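# Sort pins against a master into reject and job trays

## Task

Compare each pin to the master pin, which carries a black band. Any pin whose size is below the master's by more than 0.005 mm goes into the reject tray. Every other pin goes into the job tray. The master must end up in neither tray. Finally, open the grippers and pull the arms away from the parts.

## Robot and tools

Robot: two arms, left_arm and right_arm. Each has a parallel two-finger gripper and a wrist camera. The arms face each other across the table. The left_arm base sits at about y = +0.469 m and the right_arm base at about y = -0.462 m in the scene frame; both are at z = +0.039. The arm names do not match the left and right sides of the images.

Frames: scene frame origin is the table centre. +z is up and the table top is at z = 0.020 m. Every hand pose, velocity and target for an arm is given in that arm's own base frame, not the scene frame. Each base frame is turned about vertical by roughly -90 degrees (left) or +90 degrees (right) relative to the scene frame. The cam_high camera is fixed and uses the scene frame. The gripper's fingers point along its +x axis and close along its y axis. end_effector_position is the point between the fingers, 3 to 4 cm behind the tips. Only the last 1.5 cm of each finger pad is flat.

One row: every motion command is a row of exactly 16 plain numbers. The first 8 are for left_arm and the last 8 for right_arm, even when only one arm moves. Each group of 8 is x, y, z in metres, then the orientation quaternion qw, qx, qy, qz (w first), then the opening. Position and quaternion form an absolute pose in that arm's base frame, not an offset. Opening runs from -1 to +1. +1 is fully open (0.080 m); empty fingers touch near -0.78, and values below that add nothing. Closing from fully open takes at least about 0.6 s.

execute_actions(actions, cameras): actions is a list of actions. Each action is a table of up to 15 rows, and each row lasts one control step (1/30 s). A short table repeats its last row to fill 15 steps. An action is rejected for both arms if a target lies more than 0.6 m from the gripper's start position along any gripper axis. Sending an empty list just returns state and images. cameras selects image sources: cam_high, cam_left_wrist, cam_right_wrist. Leave it out or pass ["all"] for all three, or [] for none.

move(target, speed, blend, opening_speed, blocking, cameras): drives each gripper in a straight line toward its pose. target is one 16-number row or a list of up to 15 rows. speed is in m/s, 0.002 to 0.5, default 0.25; rotation is capped at twice that in rad/s. blend, in metres, rounds corners between listed targets. opening_speed is on the -1..1 scale per second, at least 0.2. With blocking=false the call returns after about 0.5 s while the motion continues, and a new move takes over from the old one. A move runs at most 10 s. Paths do not avoid obstacles or the other arm. Route around an arm's own base rather than close past it. The result adds a move: line. done means the arm is at rest within 8 mm and 2 degrees. Other endings are off_target, moving, held (a check withheld steps, or the clearance check halted the path), blocked (something stopped the gripper far from its path, and it now holds there) and fault. limits=paced means the command was clipped.

wait(seconds 0 to 10) lets the scene run on the last commands. stop brakes a running move. zoom_image(camera, region [x0,y0,x1,y1]) enlarges part of the latest image, at most 504x504 pixels. Each image is 896x504. show_instructions displays the reference page. read_manual gives licence texts. finished_scene(scene) ends the scene for good; call it only after the sorting is complete and stable.

Results report each arm's end_effector_position, end_effector_quat_wxyz, velocities, Joint positions, Joint torques, external torque estimates, a Hand target line and grip_measured. Hand target is where the arm is being sent next, and it can fall short of your command, so send the remainder in a later call. Each control step limits a command to 70 mm and 16 degrees from the measured pose. Printed poses can be a few cm off. Sag and friction can leave the gripper low or tilted, so check after each move and correct it. To hold an arm still, resend its last reported pose and opening unchanged, and repeat the same quaternion in every row to keep orientation. A 0 opening is a real command, not a placeholder.

Grasping: read grip_measured when the fingers first touch, then command about 0.08 below that value for a firm hold. Readings may be off by about 1 mm. The difference between pins is tiny, so use zoomed images and the grip width reading carefully to judge sizes.

Avoid: dropping parts, releasing parts that are still moving, fast impacts and hard presses. Keep the two arms, grippers and cameras from colliding; the clearance check does not protect gripper against gripper. Never let anything fall off the table. Contact torque at a joint's limit (wrist joints about 5.5 to 5.9 N m) stops that arm for 10 s. Long holding or stretching heats motors; a MOTOR HOT line warns, and 95 °C stops the arm. Brief outside tugs on held parts may happen. Finish quickly and smoothly, then open the grippers and move the arms clear.

Each tool is called after "Call:" by a JSON object that holds its "fn" and its "kwargs".

Reference images:

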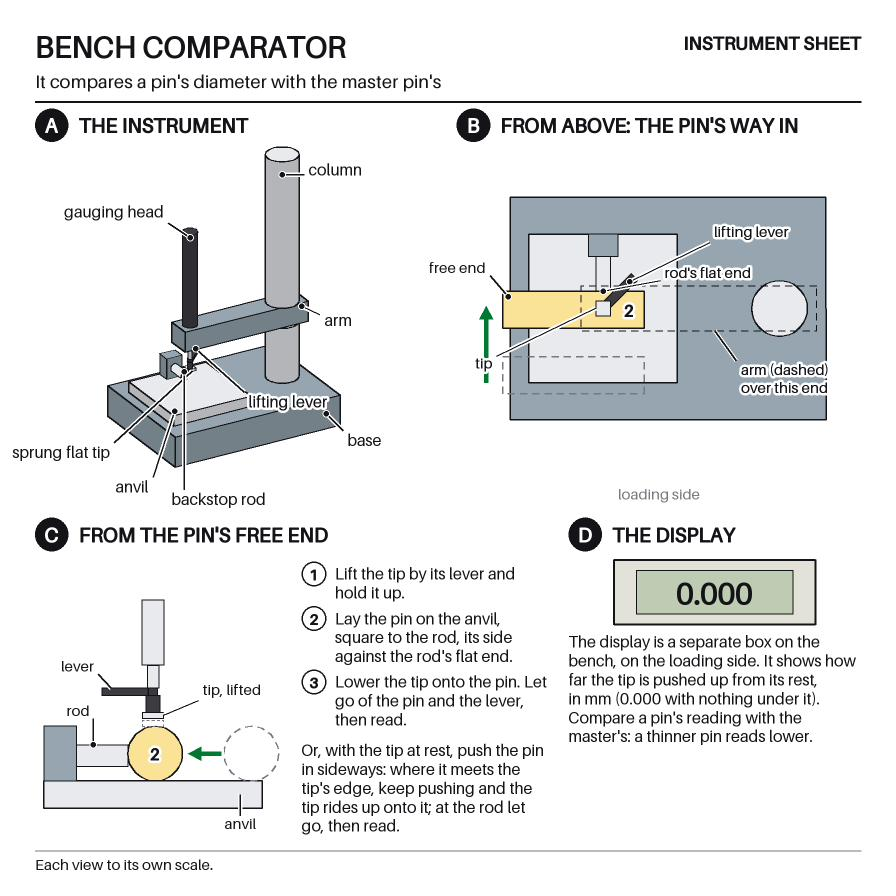

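## Session

Call:
{"fn": "execute_actions", "kwargs": {"actions": []}}

Call:
{"fn": "zoom_image", "kwargs": {"camera": "cam_high", "region": [240, 170, 640, 470]}}

Scene clock: 0.00 s.
left_arm: end_effector_position=(+0.3662, +0.0862, +0.3039) grip_measured=+0.994 end_effector_quat_wxyz=(+0.942, -0.072, +0.313, -0.094) | right_arm: end_effector_position=(+0.3009, +0.1450, +0.2597) grip_measured=+1.000 end_effector_quat_wxyz=(+0.956, +0.214, +0.190, -0.066)
Joint positions: left_arm=[0.449 1.434 1.483 -0.804 0.572 0.232 0.08] | right_arm=[0.75 1.151 0.948 -0.344 0.719 0.813 0.08]
Joint velocities: within noise
Joint torques (N m): no reading
External joint torques (N m): no reading
Heat: left arm: hottest wrist pitch 34 °C (+0.0 °C/min); right arm: hottest wrist pitch 30 °C (+0.0 °C/min).
Hand target: left_arm +0.3662, +0.0861, +0.3053; +0.943, -0.071, +0.311, -0.094 | right_arm +0.3008, +0.1449, +0.2605; +0.956, +0.215, +0.189, -0.065
Tool commands: left_gripper/opening=+0.99424 right_gripper/opening=+1.0

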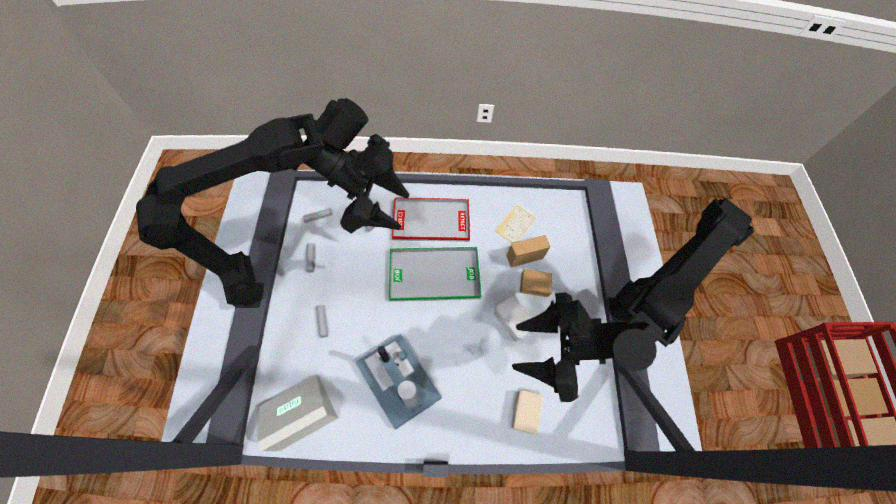

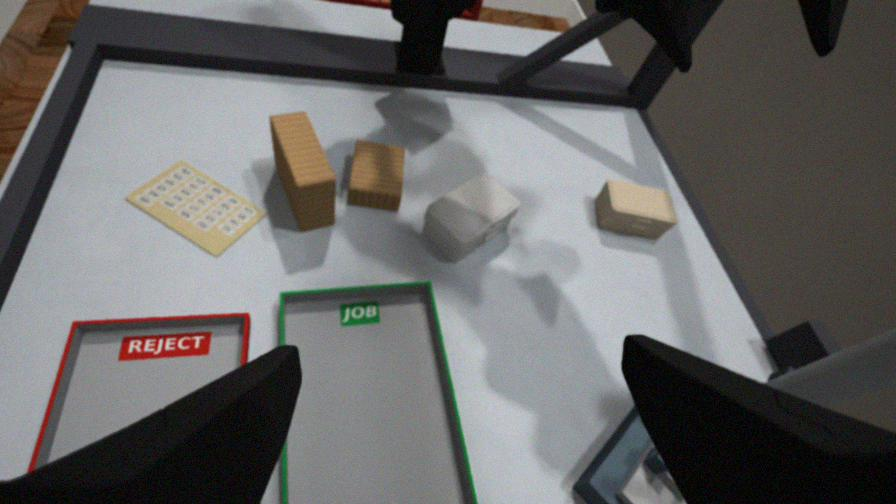

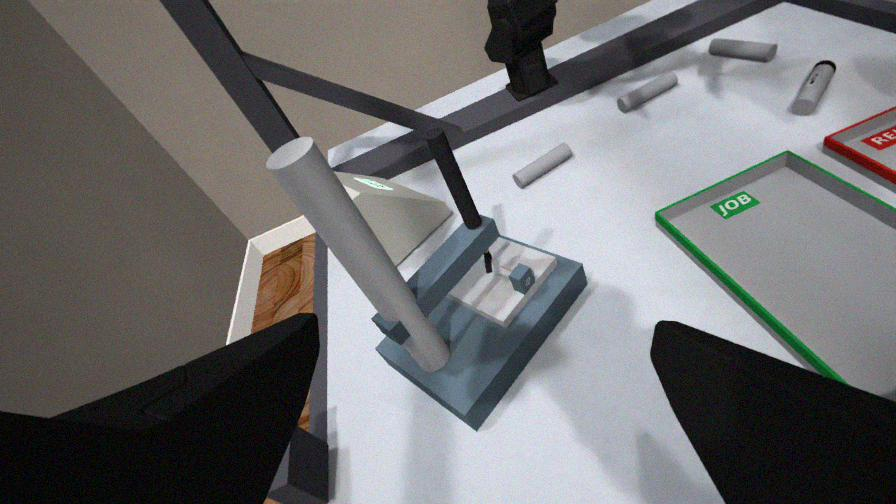

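Scaled by 1.260 from the camera's 896x504 image, which has a finer 1280x720 frame.

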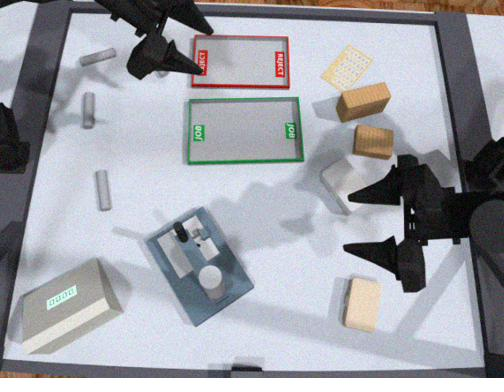

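Call:
{"fn": "zoom_image", "kwargs": {"camera": "cam_high", "region": [277, 395, 301, 417]}}

Call:
{"fn": "move", "kwargs": {"target": [0.24,0.03,0.34,0.887,0,0.4617,0,0.994,0.20,0.0,0.22,0.766,0,0.643,0,1.0], "speed": 0.25}}

Scaled by 21.000 from the camera's 896x504 image, which has a finer 1280x720 frame.

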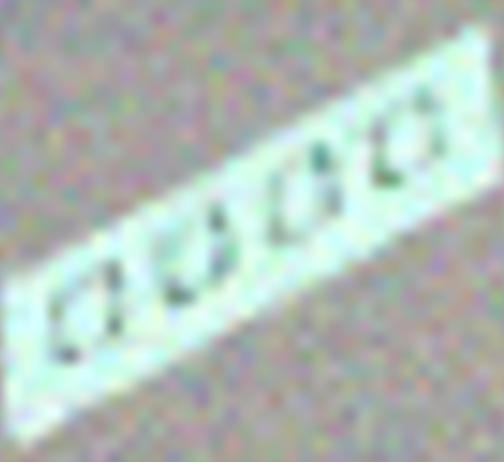

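Scene clock: 29.33 s.
left_arm: end_effector_position=(+0.2413, +0.0305, +0.3343) grip_measured=+0.994 end_effector_quat_wxyz=(+0.883, -0.002, +0.470, -0.002) | right_arm: end_effector_position=(+0.1986, +0.0002, +0.2186) grip_measured=+1.000 end_effector_quat_wxyz=(+0.765, +0.000, +0.644, -0.002)
Joint positions: left_arm=[0.196 1.227 1.692 -1.453 0.114 0.161 0.08] | right_arm=[0.003 1.196 1.297 -1.499 0.003 0.006 0.08]
Joint velocities: within noise
Joint torques (N m): left_arm=[-0.32 -3.15 7.62 1.11 -0.1 -0.12] | right_arm=[-0.36 -2.56 6.56 0.26 -0.09 -0.15]
External joint torques (N m): left_arm=[-0.31 -0.47 2.46 -0.07 -0.17 -0.12] | right_arm=[-0.33 0.3 0.94 -0.36 -0.09 -0.15]
Heat: left arm: hottest wrist pitch 39 °C (+10.2 °C/min); right arm: hottest wrist pitch 34 °C (+8.2 °C/min).
Hand target: left_arm +0.2400, +0.0300, +0.3399; +0.887, +0.000, +0.462, +0.000 | right_arm +0.2000, -0.0001, +0.2200; +0.766, +0.000, +0.643, +0.000
Off the commanded pose: left_arm 0.006 m, 1 deg | right_arm 0.002 m, 0 deg.
move: done

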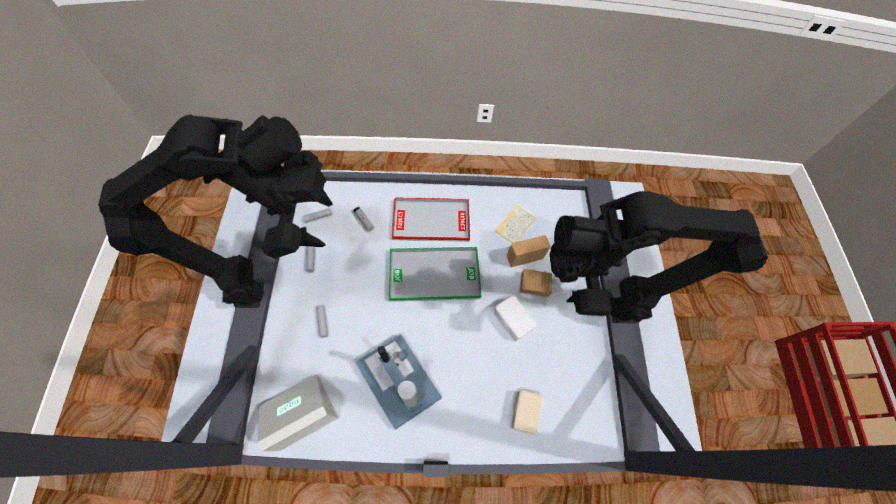

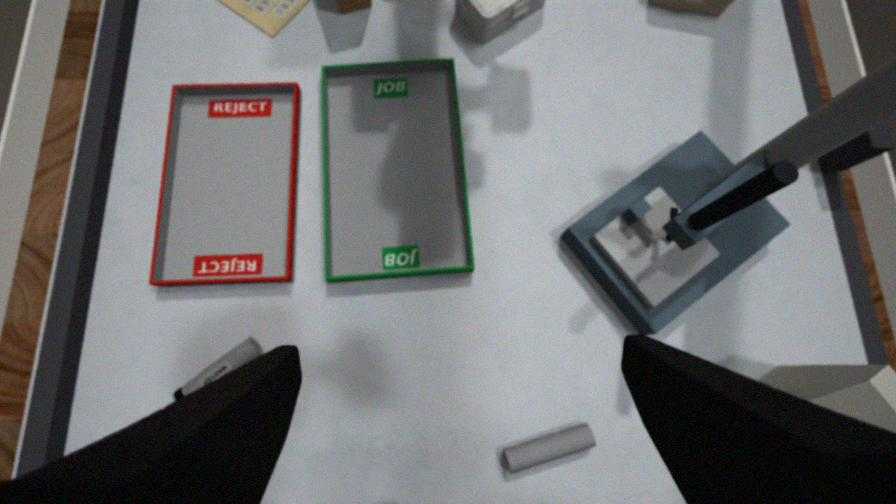

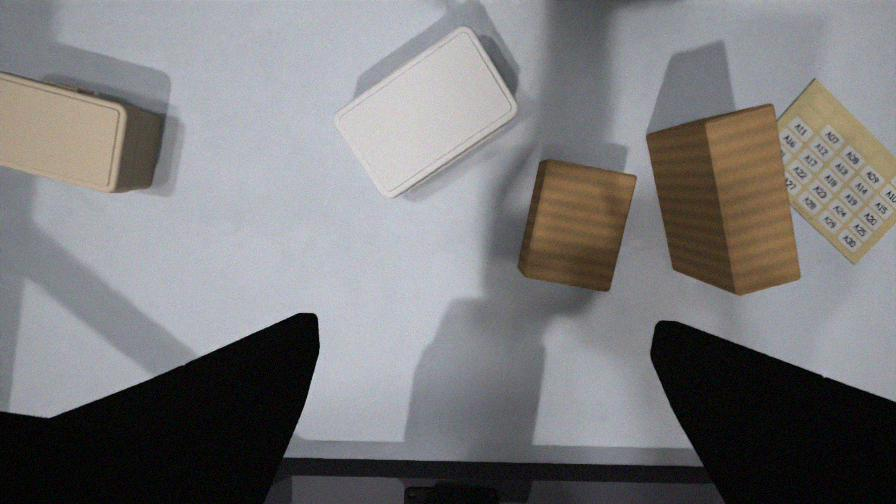

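Call:
{"fn": "move", "kwargs": {"target": [0.25,0.22,0.13,0.6155,0.3482,0.6155,-0.3482,0.2,0.20,0.0,0.22,0.766,0,0.643,0,1.0], "speed": 0.25, "cameras": ["cam_left_wrist"]}}

Scene clock: 82.00 s.
left_arm: end_effector_position=(+0.2509, +0.2190, +0.1342) grip_measured=+0.202 end_effector_quat_wxyz=(+0.618, +0.352, +0.613, -0.344) | right_arm: end_effector_position=(+0.1985, +0.0003, +0.2187) grip_measured=+1.000 end_effector_quat_wxyz=(+0.765, +0.000, +0.644, -0.001)
Joint positions: left_arm=[0.719 1.793 1.519 -1.285 0.003 1.748 0.044] | right_arm=[0.003 1.196 1.297 -1.499 0.002 0.005 0.08]
Joint velocities: within noise
Joint torques (N m): left_arm=[0.25 -5.45 5.84 0.38 -0.09 0.06] | right_arm=[-0.27 -2.57 6.5 0.26 -0.1 -0.17]
External joint torques (N m): left_arm=[0.26 1.77 0.26 0.08 -0.15 0.06] | right_arm=[-0.28 0.33 0.83 -0.37 -0.1 -0.17]
Heat: left arm: hottest wrist pitch 39 °C (+0.0 °C/min); right arm: hottest elbow 33 °C (+5.0 °C/min).
Hand target: left_arm +0.2499, +0.2200, +0.1300; +0.615, +0.348, +0.616, -0.348 | right_arm +0.2000, +0.0000, +0.2200; +0.766, +0.000, +0.643, +0.000
Off the commanded pose: left_arm 0.004 m, 1 deg | right_arm 0.002 m, 0 deg.
move: done
Images, in order (width x height): cam_left_wrist 896x504.

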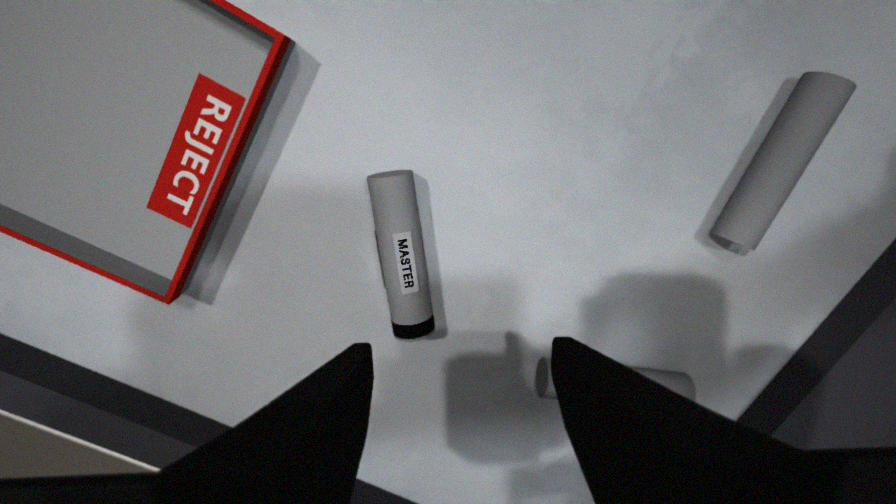

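Call:
{"fn": "move", "kwargs": {"target": [0.2631,0.2405,0.05,0.6272,0.3265,0.6272,-0.3265,0.0,0.20,0.0,0.22,0.766,0,0.643,0,1.0], "speed": 0.15, "cameras": ["cam_left_wrist"]}}

Scene clock: 110.60 s.
left_arm: end_effector_position=(+0.2662, +0.2412, +0.0562) grip_measured=+0.002 end_effector_quat_wxyz=(+0.629, +0.334, +0.623, -0.322) | right_arm: end_effector_position=(+0.1985, +0.0003, +0.2187) grip_measured=+1.000 end_effector_quat_wxyz=(+0.765, +0.000, +0.644, -0.001)
Joint positions: left_arm=[0.737 1.937 1.393 -1.008 0.003 1.703 0.035] | right_arm=[0.003 1.196 1.297 -1.499 0.002 0.005 0.08]
Joint velocities: within noise
Joint torques (N m): left_arm=[0.23 -6.2 4.8 0.39 -0.09 -0.1] | right_arm=[-0.28 -2.56 6.48 0.27 -0.1 -0.14]
External joint torques (N m): left_arm=[0.2 1.85 -0.54 0.09 -0.14 -0.1] | right_arm=[-0.26 0.29 0.85 -0.36 -0.1 -0.14]
Heat: left arm: hottest wrist pitch 36 °C (-3.0 °C/min); right arm: hottest elbow 34 °C (+2.0 °C/min).
Hand target: left_arm +0.2631, +0.2404, +0.0502; +0.627, +0.327, +0.627, -0.327 | right_arm +0.2000, +0.0000, +0.2200; +0.766, +0.000, +0.643, +0.000
Off the commanded pose: left_arm 0.007 m, 1 deg | right_arm 0.002 m, 0 deg.
move: done
Images, in order (width x height): cam_left_wrist 896x504.

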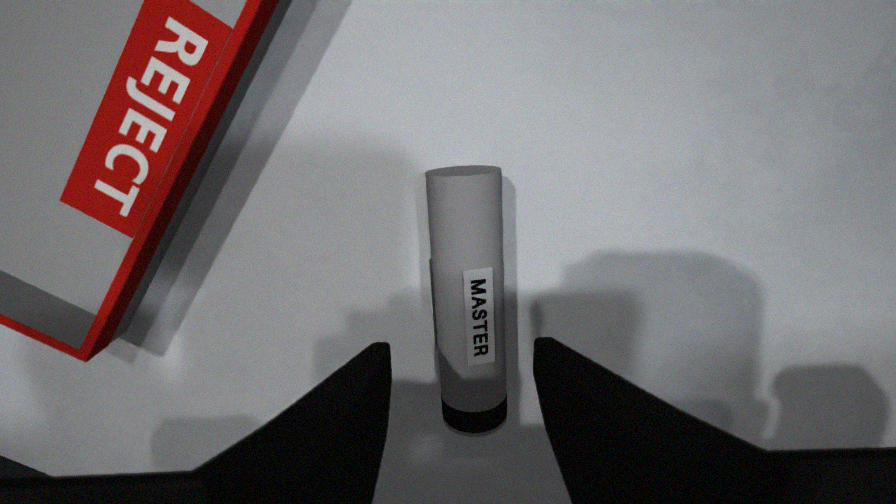

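Call:
{"fn": "move", "kwargs": {"target": [[0.2598,0.2382,0.025,0.6272,0.3265,0.6272,-0.3265,0.0,0.20,0.0,0.22,0.766,0,0.643,0,1.0]], "speed": [0.08], "cameras": ["cam_left_wrist"]}}

Scene clock: 124.07 s.
left_arm: end_effector_position=(+0.2637, +0.2397, +0.0316) grip_measured=+0.002 end_effector_quat_wxyz=(+0.630, +0.334, +0.623, -0.321) | right_arm: end_effector_position=(+0.1985, +0.0003, +0.2187) grip_measured=+1.000 end_effector_quat_wxyz=(+0.765, +0.000, +0.644, -0.001)
Joint positions: left_arm=[0.739 1.958 1.317 -0.91 0.003 1.703 0.035] | right_arm=[0.003 1.196 1.297 -1.499 0.002 0.005 0.08]
Joint velocities: within noise
Joint torques (N m): left_arm=[0.2 -6.08 4.38 0.4 -0.1 -0.08] | right_arm=[-0.35 -2.57 6.54 0.25 -0.09 -0.15]
External joint torques (N m): left_arm=[0.19 1.97 -0.8 0.1 -0.15 -0.08] | right_arm=[-0.34 0.27 0.91 -0.38 -0.09 -0.15]
Heat: left arm: hottest wrist pitch 36 °C (-3.0 °C/min); right arm: hottest elbow 34 °C (+1.0 °C/min).
Hand target: left_arm +0.2597, +0.2381, +0.0251; +0.627, +0.326, +0.627, -0.327 | right_arm +0.2000, +0.0000, +0.2200; +0.766, +0.000, +0.643, +0.000
Off the commanded pose: left_arm 0.008 m, 1 deg | right_arm 0.002 m, 0 deg.
move: done
Images, in order (width x height): cam_left_wrist 896x504.

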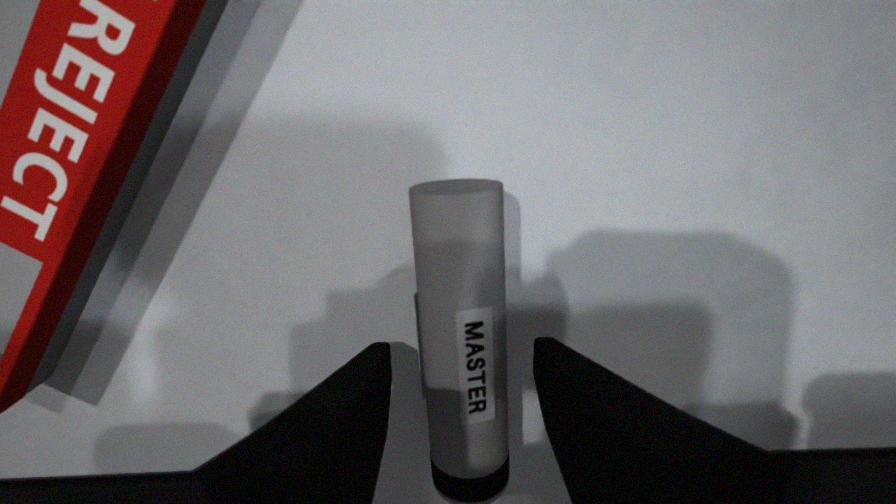

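Call:
{"fn": "move", "kwargs": {"target": [[0.2598,0.2382,0.0130,0.6272,0.3265,0.6272,-0.3265,0.0,0.20,0.0,0.22,0.766,0,0.643,0,1.0],[0.2598,0.2382,0.0130,0.6272,0.3265,0.6272,-0.3265,-0.47,0.20,0.0,0.22,0.766,0,0.643,0,1.0]], "speed": [0.06,0.03], "opening_speed": 0.6, "cameras": ["cam_left_wrist"]}}

Scene clock: 135.33 s.
left_arm: end_effector_position=(+0.2663, +0.2420, +0.0248) grip_measured=-0.397 end_effector_quat_wxyz=(+0.632, +0.341, +0.621, -0.315) | right_arm: end_effector_position=(+0.1985, +0.0003, +0.2187) grip_measured=+1.000 end_effector_quat_wxyz=(+0.765, +0.000, +0.644, -0.001)
Joint positions: left_arm=[0.739 1.966 1.299 -0.865 0.003 1.703 0.017] | right_arm=[0.003 1.196 1.297 -1.499 0.002 0.005 0.08]
Joint velocities: within noise
Joint torques (N m): left_arm=[0.26 -4.91 3.64 0.29 -0.09 -0.06] | right_arm=[-0.31 -2.56 6.49 0.27 -0.1 -0.15]
External joint torques (N m): left_arm=[0.21 3.18 -1.49 -0.02 -0.14 -0.06] | right_arm=[-0.28 0.26 0.83 -0.38 -0.1 -0.15]
Heat: left arm: hottest wrist pitch 36 °C (-3.0 °C/min); right arm: hottest elbow 34 °C (+1.0 °C/min).
Hand target: left_arm +0.2597, +0.2380, +0.0133; +0.627, +0.326, +0.627, -0.327 | right_arm +0.2000, +0.0000, +0.2200; +0.766, +0.000, +0.643, +0.000
Off the commanded pose: left_arm 0.014 m, 2 deg | right_arm 0.002 m, 0 deg.
move: off_target (left_arm); target 2's new opening was sent with left_arm's hand 0.013 m and 2 deg from that target
Images, in order (width x height): cam_left_wrist 896x504.

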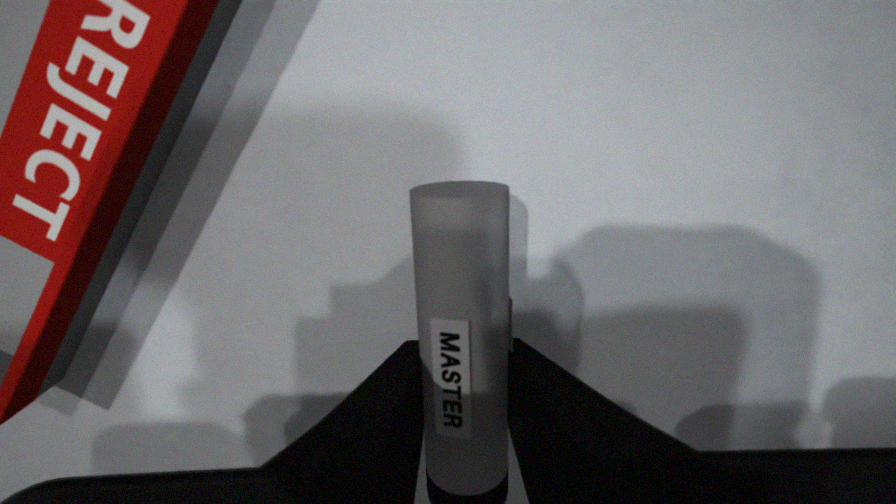

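Call:
{"fn": "move", "kwargs": {"target": [[0.2620,0.2390,0.06,0.6272,0.3265,0.6272,-0.3265,-0.47,0.20,0.0,0.22,0.766,0,0.643,0,1.0],[0.255,-0.01,0.05,0.683,0.183,0.683,-0.183,-0.47,0.20,0.0,0.22,0.766,0,0.643,0,1.0],[0.255,-0.01,0.022,0.683,0.183,0.683,-0.183,-0.47,0.20,0.0,0.22,0.766,0,0.643,0,1.0]], "speed": [0.1,0.2,0.06], "blend": [0.005,0.005,0], "cameras": ["cam_left_wrist","cam_high"]}}

Scene clock: 155.57 s.
left_arm: end_effector_position=(+0.2577, -0.0097, +0.0252) grip_measured=-0.397 end_effector_quat_wxyz=(+0.687, +0.183, +0.679, -0.183) | right_arm: end_effector_position=(+0.1985, +0.0003, +0.2187) grip_measured=+1.000 end_effector_quat_wxyz=(+0.765, +0.000, +0.644, -0.001)
Joint positions: left_arm=[-0.036 1.629 0.877 -0.807 0.003 0.487 0.017] | right_arm=[0.003 1.196 1.297 -1.499 0.002 0.005 0.08]
Joint velocities: within noise
Joint torques (N m): left_arm=[-0.35 -4.26 4.55 0.48 -0.14 -0.11] | right_arm=[-0.27 -2.61 6.48 0.26 -0.09 -0.15]
External joint torques (N m): left_arm=[-0.35 1.14 -0.37 0.15 -0.16 -0.11] | right_arm=[-0.25 0.24 0.86 -0.36 -0.1 -0.15]
Heat: left arm: hottest wrist pitch 35 °C (-2.0 °C/min); right arm: hottest elbow 35 °C (+1.0 °C/min).
Hand target: left_arm +0.2549, -0.0100, +0.0220; +0.683, +0.183, +0.683, -0.183 | right_arm +0.2000, +0.0000, +0.2200; +0.766, +0.000, +0.643, +0.000
Off the commanded pose: left_arm 0.004 m, 1 deg | right_arm 0.002 m, 0 deg.
move: done
Images, in order (width x height): cam_high 896x504, cam_left_wrist 896x504.

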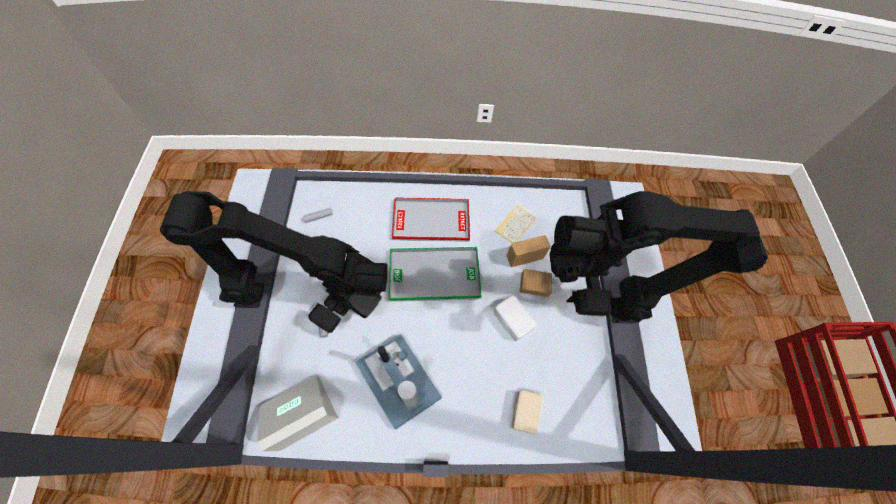

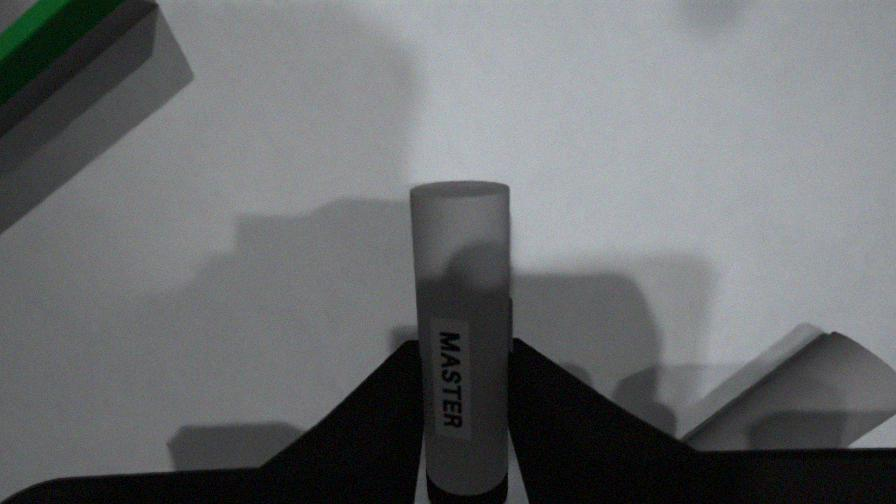

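Call:
{"fn": "move", "kwargs": {"target": [[0.255,-0.008,0.05,0.683,0.183,0.683,-0.183,-0.47,0.20,0.0,0.22,0.766,0,0.643,0,1.0],[0.265,0.03,0.045,0.683,0.183,0.683,-0.183,-0.47,0.20,0.0,0.22,0.766,0,0.643,0,1.0],[0.265,0.03,0.0185,0.683,0.183,0.683,-0.183,-0.47,0.20,0.0,0.22,0.766,0,0.643,0,1.0]], "speed": [0.1,0.1,0.06], "blend": [0.005,0.005,0], "cameras": ["cam_left_wrist"]}}

Scene clock: 170.33 s.
left_arm: end_effector_position=(+0.2689, +0.0296, +0.0234) grip_measured=-0.397 end_effector_quat_wxyz=(+0.689, +0.185, +0.677, -0.181) | right_arm: end_effector_position=(+0.1985, +0.0003, +0.2187) grip_measured=+1.000 end_effector_quat_wxyz=(+0.765, +0.000, +0.644, -0.001)
Joint positions: left_arm=[0.11 1.675 0.918 -0.797 0.001 0.634 0.017] | right_arm=[0.003 1.196 1.297 -1.499 0.002 0.005 0.08]
Joint velocities: within noise
Joint torques (N m): left_arm=[0.15 -4.19 4.17 0.57 -0.03 0.04] | right_arm=[-0.33 -2.55 6.55 0.25 -0.09 -0.14]
External joint torques (N m): left_arm=[0.17 1.55 -0.75 0.23 -0.06 0.04] | right_arm=[-0.34 0.35 0.88 -0.38 -0.09 -0.14]
Heat: left arm: hottest wrist pitch 35 °C (-1.0 °C/min); right arm: hottest elbow 35 °C (+1.0 °C/min).
Hand target: left_arm +0.2650, +0.0300, +0.0186; +0.683, +0.183, +0.683, -0.183 | right_arm +0.2000, +0.0000, +0.2200; +0.766, +0.000, +0.643, +0.000
Off the commanded pose: left_arm 0.006 m, 1 deg | right_arm 0.002 m, 0 deg.
move: done
Images, in order (width x height): cam_left_wrist 896x504.

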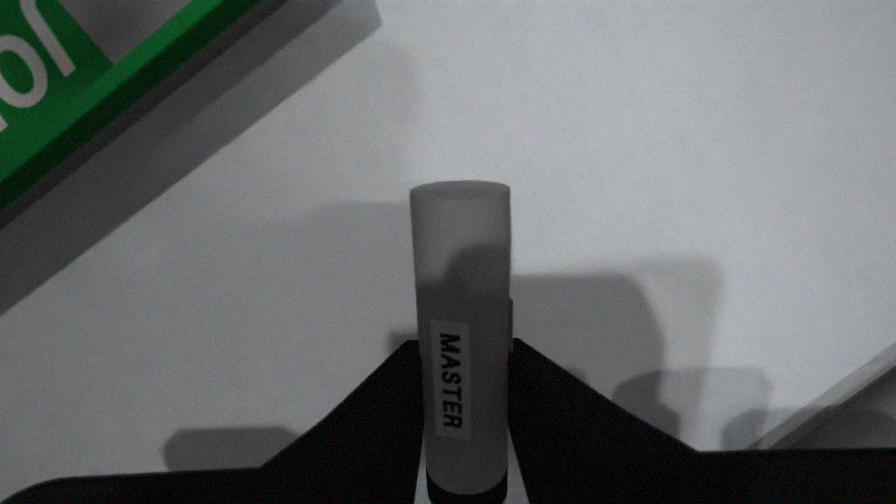

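Call:
{"fn": "move", "kwargs": {"target": [[0.266,0.03,0.0195,0.683,0.183,0.683,-0.183,-0.15,0.20,0.0,0.22,0.766,0,0.643,0,1.0],[0.2372,0.0475,0.050,0.8924,0.0990,0.3696,-0.2391,0.0,0.20,0.0,0.22,0.766,0,0.643,0,1.0]], "speed": [0.03,0.15], "opening_speed": 0.6, "cameras": ["cam_left_wrist","cam_high"]}}

Scene clock: 185.67 s.
left_arm: end_effector_position=(+0.2394, +0.0488, +0.0510) grip_measured=-0.003 end_effector_quat_wxyz=(+0.892, +0.100, +0.371, -0.239) | right_arm: end_effector_position=(+0.1985, +0.0003, +0.2187) grip_measured=+1.000 end_effector_quat_wxyz=(+0.765, +0.000, +0.644, -0.001)
Joint positions: left_arm=[0.603 1.26 0.456 -0.363 0.689 0.98 0.035] | right_arm=[0.003 1.196 1.297 -1.499 0.002 0.005 0.08]
Joint velocities: within noise
Joint torques (N m): left_arm=[0.26 -3.71 4.6 1.06 0.55 0.07] | right_arm=[-0.3 -2.62 6.54 0.26 -0.1 -0.14]
External joint torques (N m): left_arm=[0.26 -0.62 -0.81 0.17 0.15 0.06] | right_arm=[-0.3 0.25 0.92 -0.36 -0.1 -0.14]
Heat: left arm: hottest wrist pitch 35 °C (-1.0 °C/min); right arm: hottest elbow 35 °C (+1.0 °C/min).
Hand target: left_arm +0.2372, +0.0475, +0.0500; +0.892, +0.099, +0.370, -0.239 | right_arm +0.2000, +0.0000, +0.2200; +0.766, +0.000, +0.643, +0.000
Off the commanded pose: left_arm 0.003 m, 0 deg | right_arm 0.002 m, 0 deg.
move: done
Images, in order (width x height): cam_high 896x504, cam_left_wrist 896x504.

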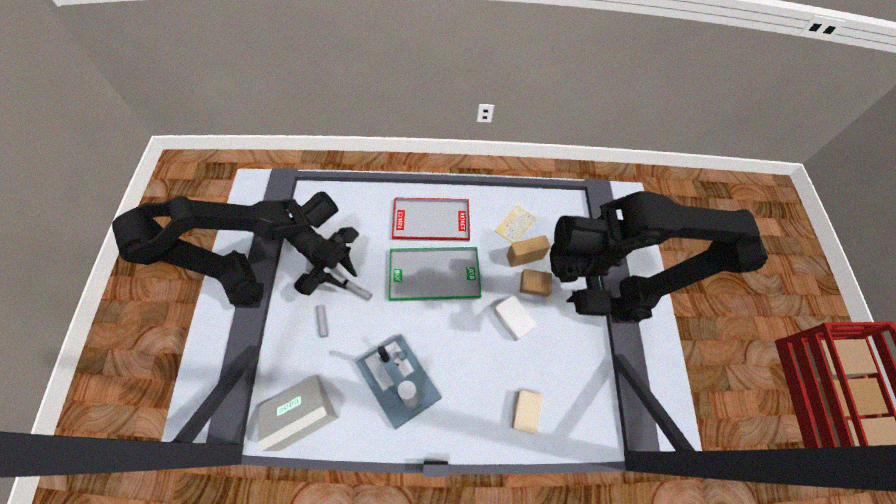

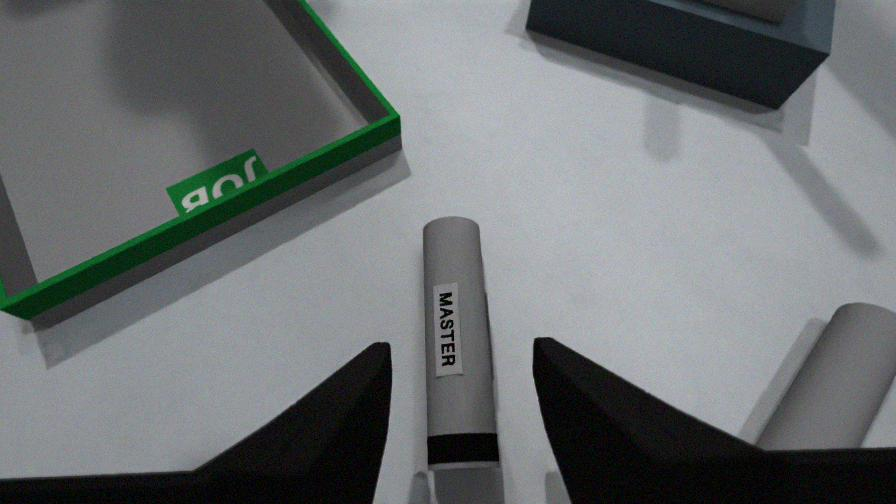

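Call:
{"fn": "move", "kwargs": {"target": [[0.2346,0.0490,0.0175,0.8924,0.0990,0.3696,-0.2391,0.0,0.20,0.0,0.22,0.766,0,0.643,0,1.0]], "speed": [0.06], "cameras": ["cam_left_wrist"]}}

Scene clock: 201.53 s.
left_arm: end_effector_position=(+0.2376, +0.0509, +0.0210) grip_measured=-0.002 end_effector_quat_wxyz=(+0.893, +0.104, +0.367, -0.237) | right_arm: end_effector_position=(+0.1985, +0.0003, +0.2187) grip_measured=+1.000 end_effector_quat_wxyz=(+0.765, +0.000, +0.644, -0.001)
Joint positions: left_arm=[0.619 1.368 0.374 -0.171 0.695 0.999 0.035] | right_arm=[0.003 1.196 1.297 -1.499 0.002 0.005 0.08]
Joint velocities: within noise
Joint torques (N m): left_arm=[0.25 -2.2 3.91 1.1 0.56 0.07] | right_arm=[-0.3 -2.6 6.52 0.25 -0.1 -0.15]
External joint torques (N m): left_arm=[0.24 1.03 -0.82 0.23 0.17 0.06] | right_arm=[-0.32 0.24 0.88 -0.39 -0.09 -0.15]
Heat: left arm: hottest wrist pitch 36 °C (+1.0 °C/min); right arm: hottest elbow 35 °C (+0.0 °C/min).
Hand target: left_arm +0.2345, +0.0489, +0.0175; +0.892, +0.099, +0.370, -0.239 | right_arm +0.2000, +0.0000, +0.2200; +0.766, +0.000, +0.643, +0.000
Off the commanded pose: left_arm 0.005 m, 1 deg | right_arm 0.002 m, 0 deg.
move: done
Images, in order (width x height): cam_left_wrist 896x504.

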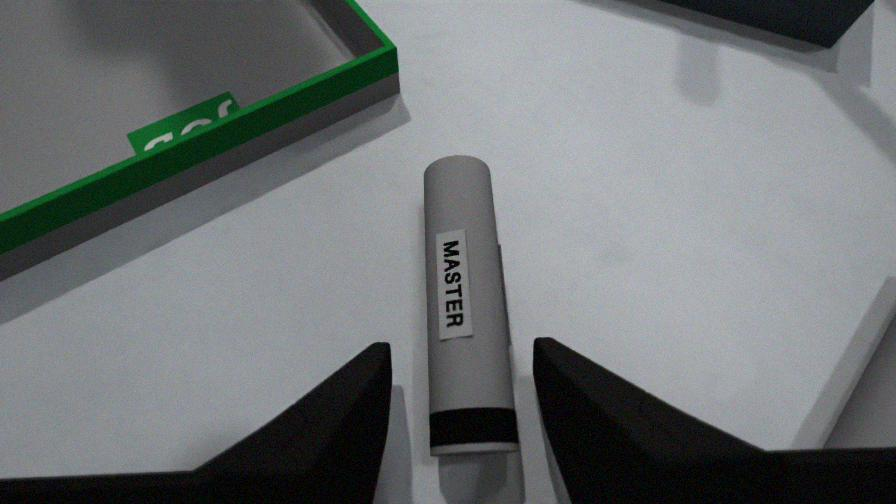

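Call:
{"fn": "move", "kwargs": {"target": [[0.2346,0.0490,0.0135,0.8924,0.0990,0.3696,-0.2391,0.0,0.20,0.0,0.22,0.766,0,0.643,0,1.0]], "speed": [0.05], "cameras": ["cam_left_wrist"]}}

Scene clock: 210.40 s.
left_arm: end_effector_position=(+0.2376, +0.0510, +0.0169) grip_measured=-0.002 end_effector_quat_wxyz=(+0.893, +0.104, +0.367, -0.237) | right_arm: end_effector_position=(+0.1985, +0.0003, +0.2187) grip_measured=+1.000 end_effector_quat_wxyz=(+0.765, +0.000, +0.644, -0.001)
Joint positions: left_arm=[0.619 1.387 0.365 -0.143 0.695 0.999 0.035] | right_arm=[0.003 1.196 1.297 -1.499 0.002 0.005 0.08]
Joint velocities: within noise
Joint torques (N m): left_arm=[0.25 -2.17 3.83 1.07 0.56 0.07] | right_arm=[-0.35 -2.59 6.53 0.25 -0.1 -0.14]
External joint torques (N m): left_arm=[0.26 1.11 -0.79 0.2 0.15 0.06] | right_arm=[-0.34 0.25 0.9 -0.38 -0.1 -0.14]
Heat: left arm: hottest wrist pitch 37 °C (+2.0 °C/min); right arm: hottest elbow 35 °C (+0.0 °C/min).
Hand target: left_arm +0.2345, +0.0489, +0.0135; +0.892, +0.099, +0.370, -0.239 | right_arm +0.2000, +0.0000, +0.2200; +0.766, +0.000, +0.643, +0.000
Off the commanded pose: left_arm 0.005 m, 1 deg | right_arm 0.002 m, 0 deg.
move: done
Images, in order (width x height): cam_left_wrist 896x504.

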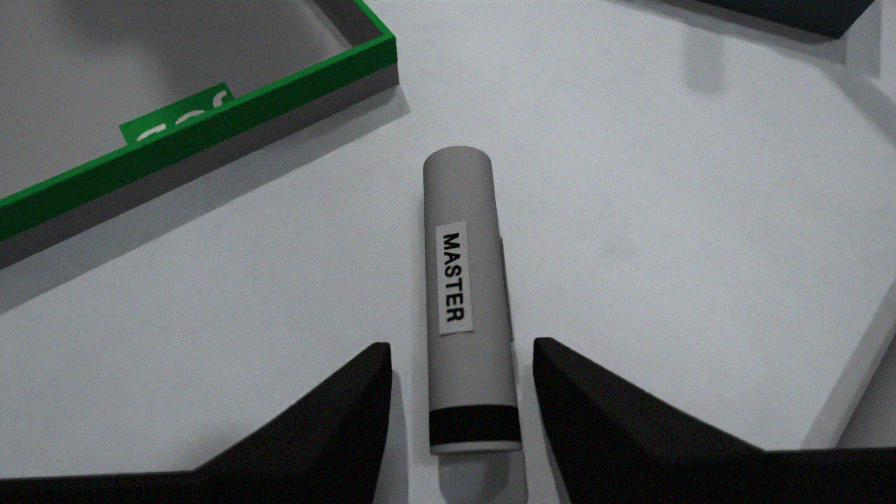

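Call:
{"fn": "move", "kwargs": {"target": [[0.2336,0.0473,0.0125,0.8924,0.0990,0.3696,-0.2391,0.0,0.20,0.0,0.22,0.766,0,0.643,0,1.0],[0.2336,0.0473,0.0130,0.8924,0.0990,0.3696,-0.2391,-0.48,0.20,0.0,0.22,0.766,0,0.643,0,1.0]], "speed": [0.05,0.03], "opening_speed": 0.6, "cameras": ["cam_left_wrist"]}}

Scene clock: 230.07 s.
left_arm: end_effector_position=(+0.2366, +0.0502, +0.0156) grip_measured=-0.396 end_effector_quat_wxyz=(+0.894, +0.104, +0.367, -0.237) | right_arm: end_effector_position=(+0.1985, +0.0003, +0.2187) grip_measured=+1.000 end_effector_quat_wxyz=(+0.765, +0.000, +0.644, -0.001)
Joint positions: left_arm=[0.619 1.387 0.358 -0.135 0.696 0.998 0.017] | right_arm=[0.003 1.196 1.297 -1.499 0.002 0.005 0.08]
Joint velocities: within noise
Joint torques (N m): left_arm=[-0.13 -2.91 3.7 0.88 0.48 -0.11] | right_arm=[-0.3 -2.57 6.51 0.25 -0.09 -0.15]
External joint torques (N m): left_arm=[-0.13 0.34 -0.89 0.02 0.08 -0.11] | right_arm=[-0.29 0.24 0.9 -0.38 -0.09 -0.15]
Heat: left arm: hottest wrist pitch 37 °C (+2.0 °C/min); right arm: hottest elbow 36 °C (+1.0 °C/min).
Hand target: left_arm +0.2336, +0.0473, +0.0130; +0.892, +0.099, +0.370, -0.239 | right_arm +0.2000, +0.0000, +0.2200; +0.766, +0.000, +0.643, +0.000
Off the commanded pose: left_arm 0.005 m, 1 deg | right_arm 0.002 m, 0 deg.
move: done
Images, in order (width x height): cam_left_wrist 896x504.

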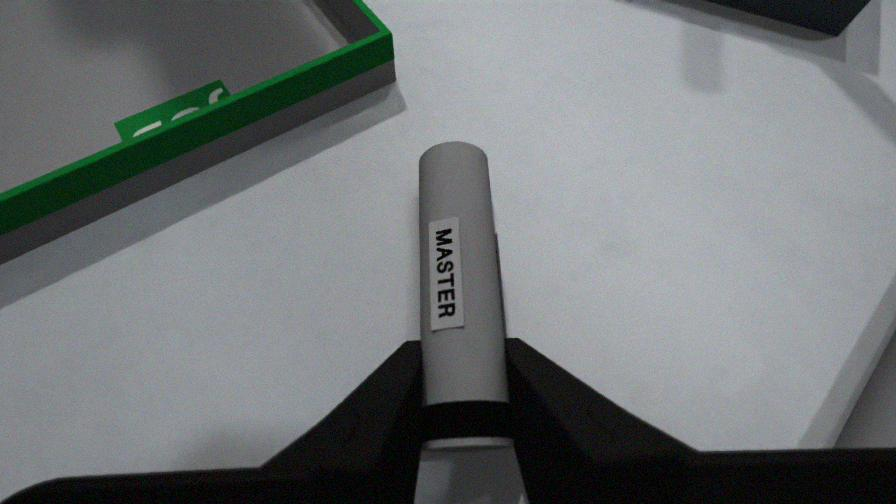

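Call:
{"fn": "move", "kwargs": {"target": [[0.2336,0.0473,0.08,0.8924,0.0990,0.3696,-0.2391,-0.48,0.20,0.0,0.22,0.766,0,0.643,0,1.0],[0.2835,-0.1278,0.125,0.8304,0.1678,0.3440,-0.4050,-0.48,0.20,0.0,0.22,0.766,0,0.643,0,1.0]], "speed": [0.12,0.2], "blend": [0.01,0], "cameras": ["cam_left_wrist","cam_high"]}}

Scene clock: 249.77 s.
left_arm: end_effector_position=(+0.2770, -0.1253, +0.1162) grip_measured=-0.396 end_effector_quat_wxyz=(+0.826, +0.165, +0.356, -0.405) | right_arm: end_effector_position=(+0.1985, +0.0003, +0.2187) grip_measured=+1.000 end_effector_quat_wxyz=(+0.765, +0.000, +0.644, -0.001)
Joint positions: left_arm=[-0.196 1.254 0.715 -0.41 0.477 0.548 0.017] | right_arm=[0.003 1.196 1.297 -1.499 0.002 0.005 0.08]
Joint velocities: within noise
Joint torques (N m): left_arm=[-0.39 -3.21 10.05 1.68 0.29 -0.12] | right_arm=[-0.27 -2.61 6.54 0.26 -0.1 -0.14]
External joint torques (N m): left_arm=[-0.38 0.66 3.91 0.53 0.04 -0.12] | right_arm=[-0.27 0.18 0.95 -0.37 -0.1 -0.14]
Heat: left arm: hottest wrist pitch 37 °C (+1.0 °C/min); right arm: hottest elbow 36 °C (+1.0 °C/min).
Hand target: left_arm +0.2832, -0.1277, +0.1250; +0.830, +0.168, +0.344, -0.405 | right_arm +0.2000, +0.0000, +0.2200; +0.766, +0.000, +0.643, +0.000
Off the commanded pose: left_arm 0.011 m, 2 deg | right_arm 0.002 m, 0 deg.
move: off_target (left_arm)
Images, in order (width x height): cam_high 896x504, cam_left_wrist 896x504.

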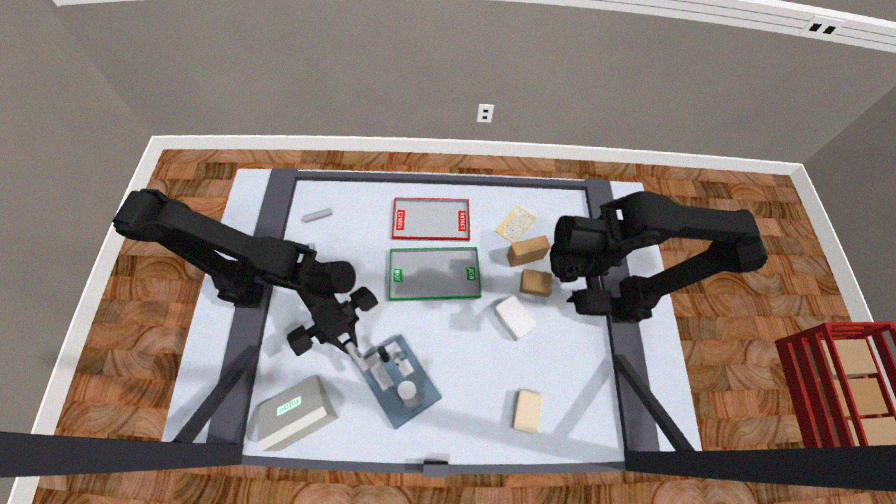

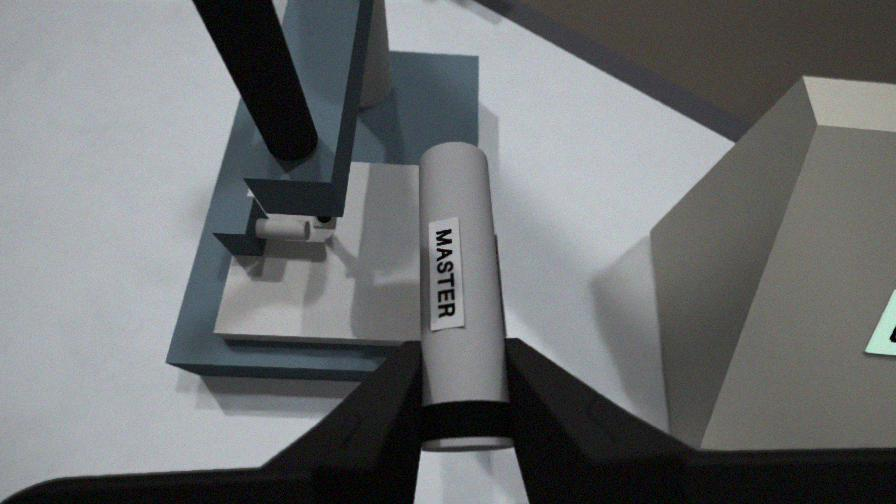

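Call:
{"fn": "zoom_image", "kwargs": {"camera": "cam_left_wrist", "region": [140, 0, 560, 420]}}

Scaled by 1.200 from the camera's 896x504 image, which has a finer 1280x720 frame.

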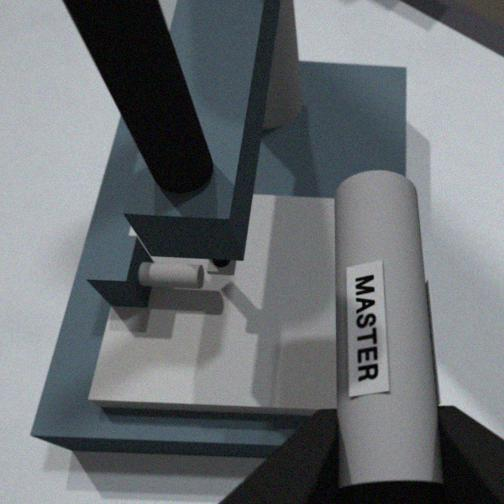

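Call:
{"fn": "move", "kwargs": {"target": [[0.318,-0.1505,0.122,0.8165,0.1791,0.3382,-0.4323,-0.48,0.20,0.0,0.22,0.766,0,0.643,0,1.0]], "speed": [0.12], "cameras": ["cam_left_wrist"]}}

Scene clock: 302.63 s.
left_arm: end_effector_position=(+0.3118, -0.1467, +0.1136) grip_measured=-0.396 end_effector_quat_wxyz=(+0.813, +0.177, +0.352, -0.428) | right_arm: end_effector_position=(+0.1985, +0.0003, +0.2187) grip_measured=+1.000 end_effector_quat_wxyz=(+0.765, +0.000, +0.644, -0.001)
Joint positions: left_arm=[-0.234 1.44 0.847 -0.367 0.486 0.567 0.017] | right_arm=[0.003 1.196 1.297 -1.499 0.002 0.005 0.08]
Joint velocities: within noise
Joint torques (N m): left_arm=[-0.31 -4.29 9.74 1.65 0.56 0.08] | right_arm=[-0.28 -2.61 6.53 0.25 -0.11 -0.15]
External joint torques (N m): left_arm=[-0.31 0.84 3.65 0.49 0.3 0.08] | right_arm=[-0.27 0.19 0.9 -0.4 -0.11 -0.15]
Heat: left arm: hottest wrist pitch 40 °C (+3.0 °C/min); right arm: hottest elbow 36 °C (+0.0 °C/min).
Hand target: left_arm +0.3176, -0.1504, +0.1220; +0.816, +0.179, +0.338, -0.432 | right_arm +0.2000, +0.0000, +0.2200; +0.766, +0.000, +0.643, +0.000
Off the commanded pose: left_arm 0.011 m, 2 deg | right_arm 0.002 m, 0 deg.
move: off_target (left_arm)
Images, in order (width x height): cam_left_wrist 896x504.

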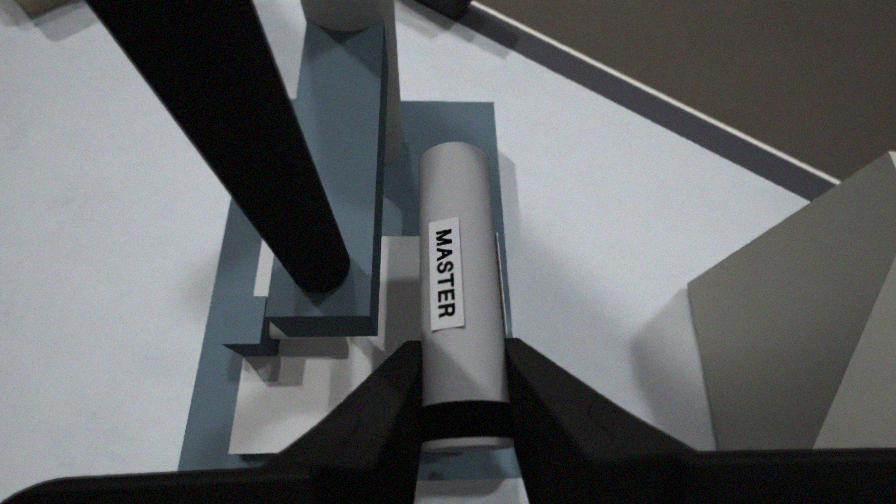

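Call:
{"fn": "move", "kwargs": {"target": [[0.311,-0.1415,0.10,0.8165,0.1791,0.3382,-0.4323,-0.48,0.20,0.0,0.22,0.766,0,0.643,0,1.0],[0.308,-0.1395,0.075,0.8165,0.1791,0.3382,-0.4323,-0.48,0.20,0.0,0.22,0.766,0,0.643,0,1.0]], "speed": [0.1,0.08], "cameras": ["cam_left_wrist"]}}

Scene clock: 335.33 s.
left_arm: end_effector_position=(+0.3090, -0.1396, +0.0771) grip_measured=-0.396 end_effector_quat_wxyz=(+0.817, +0.181, +0.338, -0.429) | right_arm: end_effector_position=(+0.1985, +0.0003, +0.2187) grip_measured=+1.000 end_effector_quat_wxyz=(+0.765, +0.000, +0.644, -0.001)
Joint positions: left_arm=[-0.208 1.483 0.711 -0.173 0.505 0.598 0.017] | right_arm=[0.003 1.196 1.297 -1.499 0.002 0.005 0.08]
Joint velocities: within noise
Joint torques (N m): left_arm=[0.33 -4.23 5.62 1.67 0.55 0.07] | right_arm=[-0.33 -2.55 6.49 0.25 -0.09 -0.16]
External joint torques (N m): left_arm=[0.34 0.86 -0.09 0.5 0.28 0.07] | right_arm=[-0.31 0.3 0.86 -0.38 -0.09 -0.16]
Heat: left arm: hottest wrist pitch 41 °C (+2.0 °C/min); right arm: hottest elbow 37 °C (+1.0 °C/min).
Hand target: left_arm +0.3080, -0.1395, +0.0751; +0.817, +0.179, +0.338, -0.432 | right_arm +0.2000, +0.0000, +0.2200; +0.766, +0.000, +0.643, +0.000
Off the commanded pose: left_arm 0.002 m, 0 deg | right_arm 0.002 m, 0 deg.
move: done
Images, in order (width x height): cam_left_wrist 896x504.

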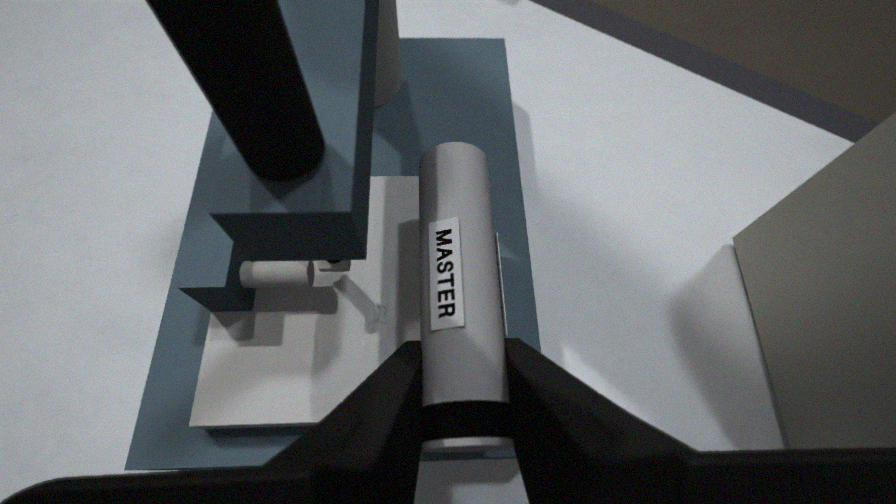

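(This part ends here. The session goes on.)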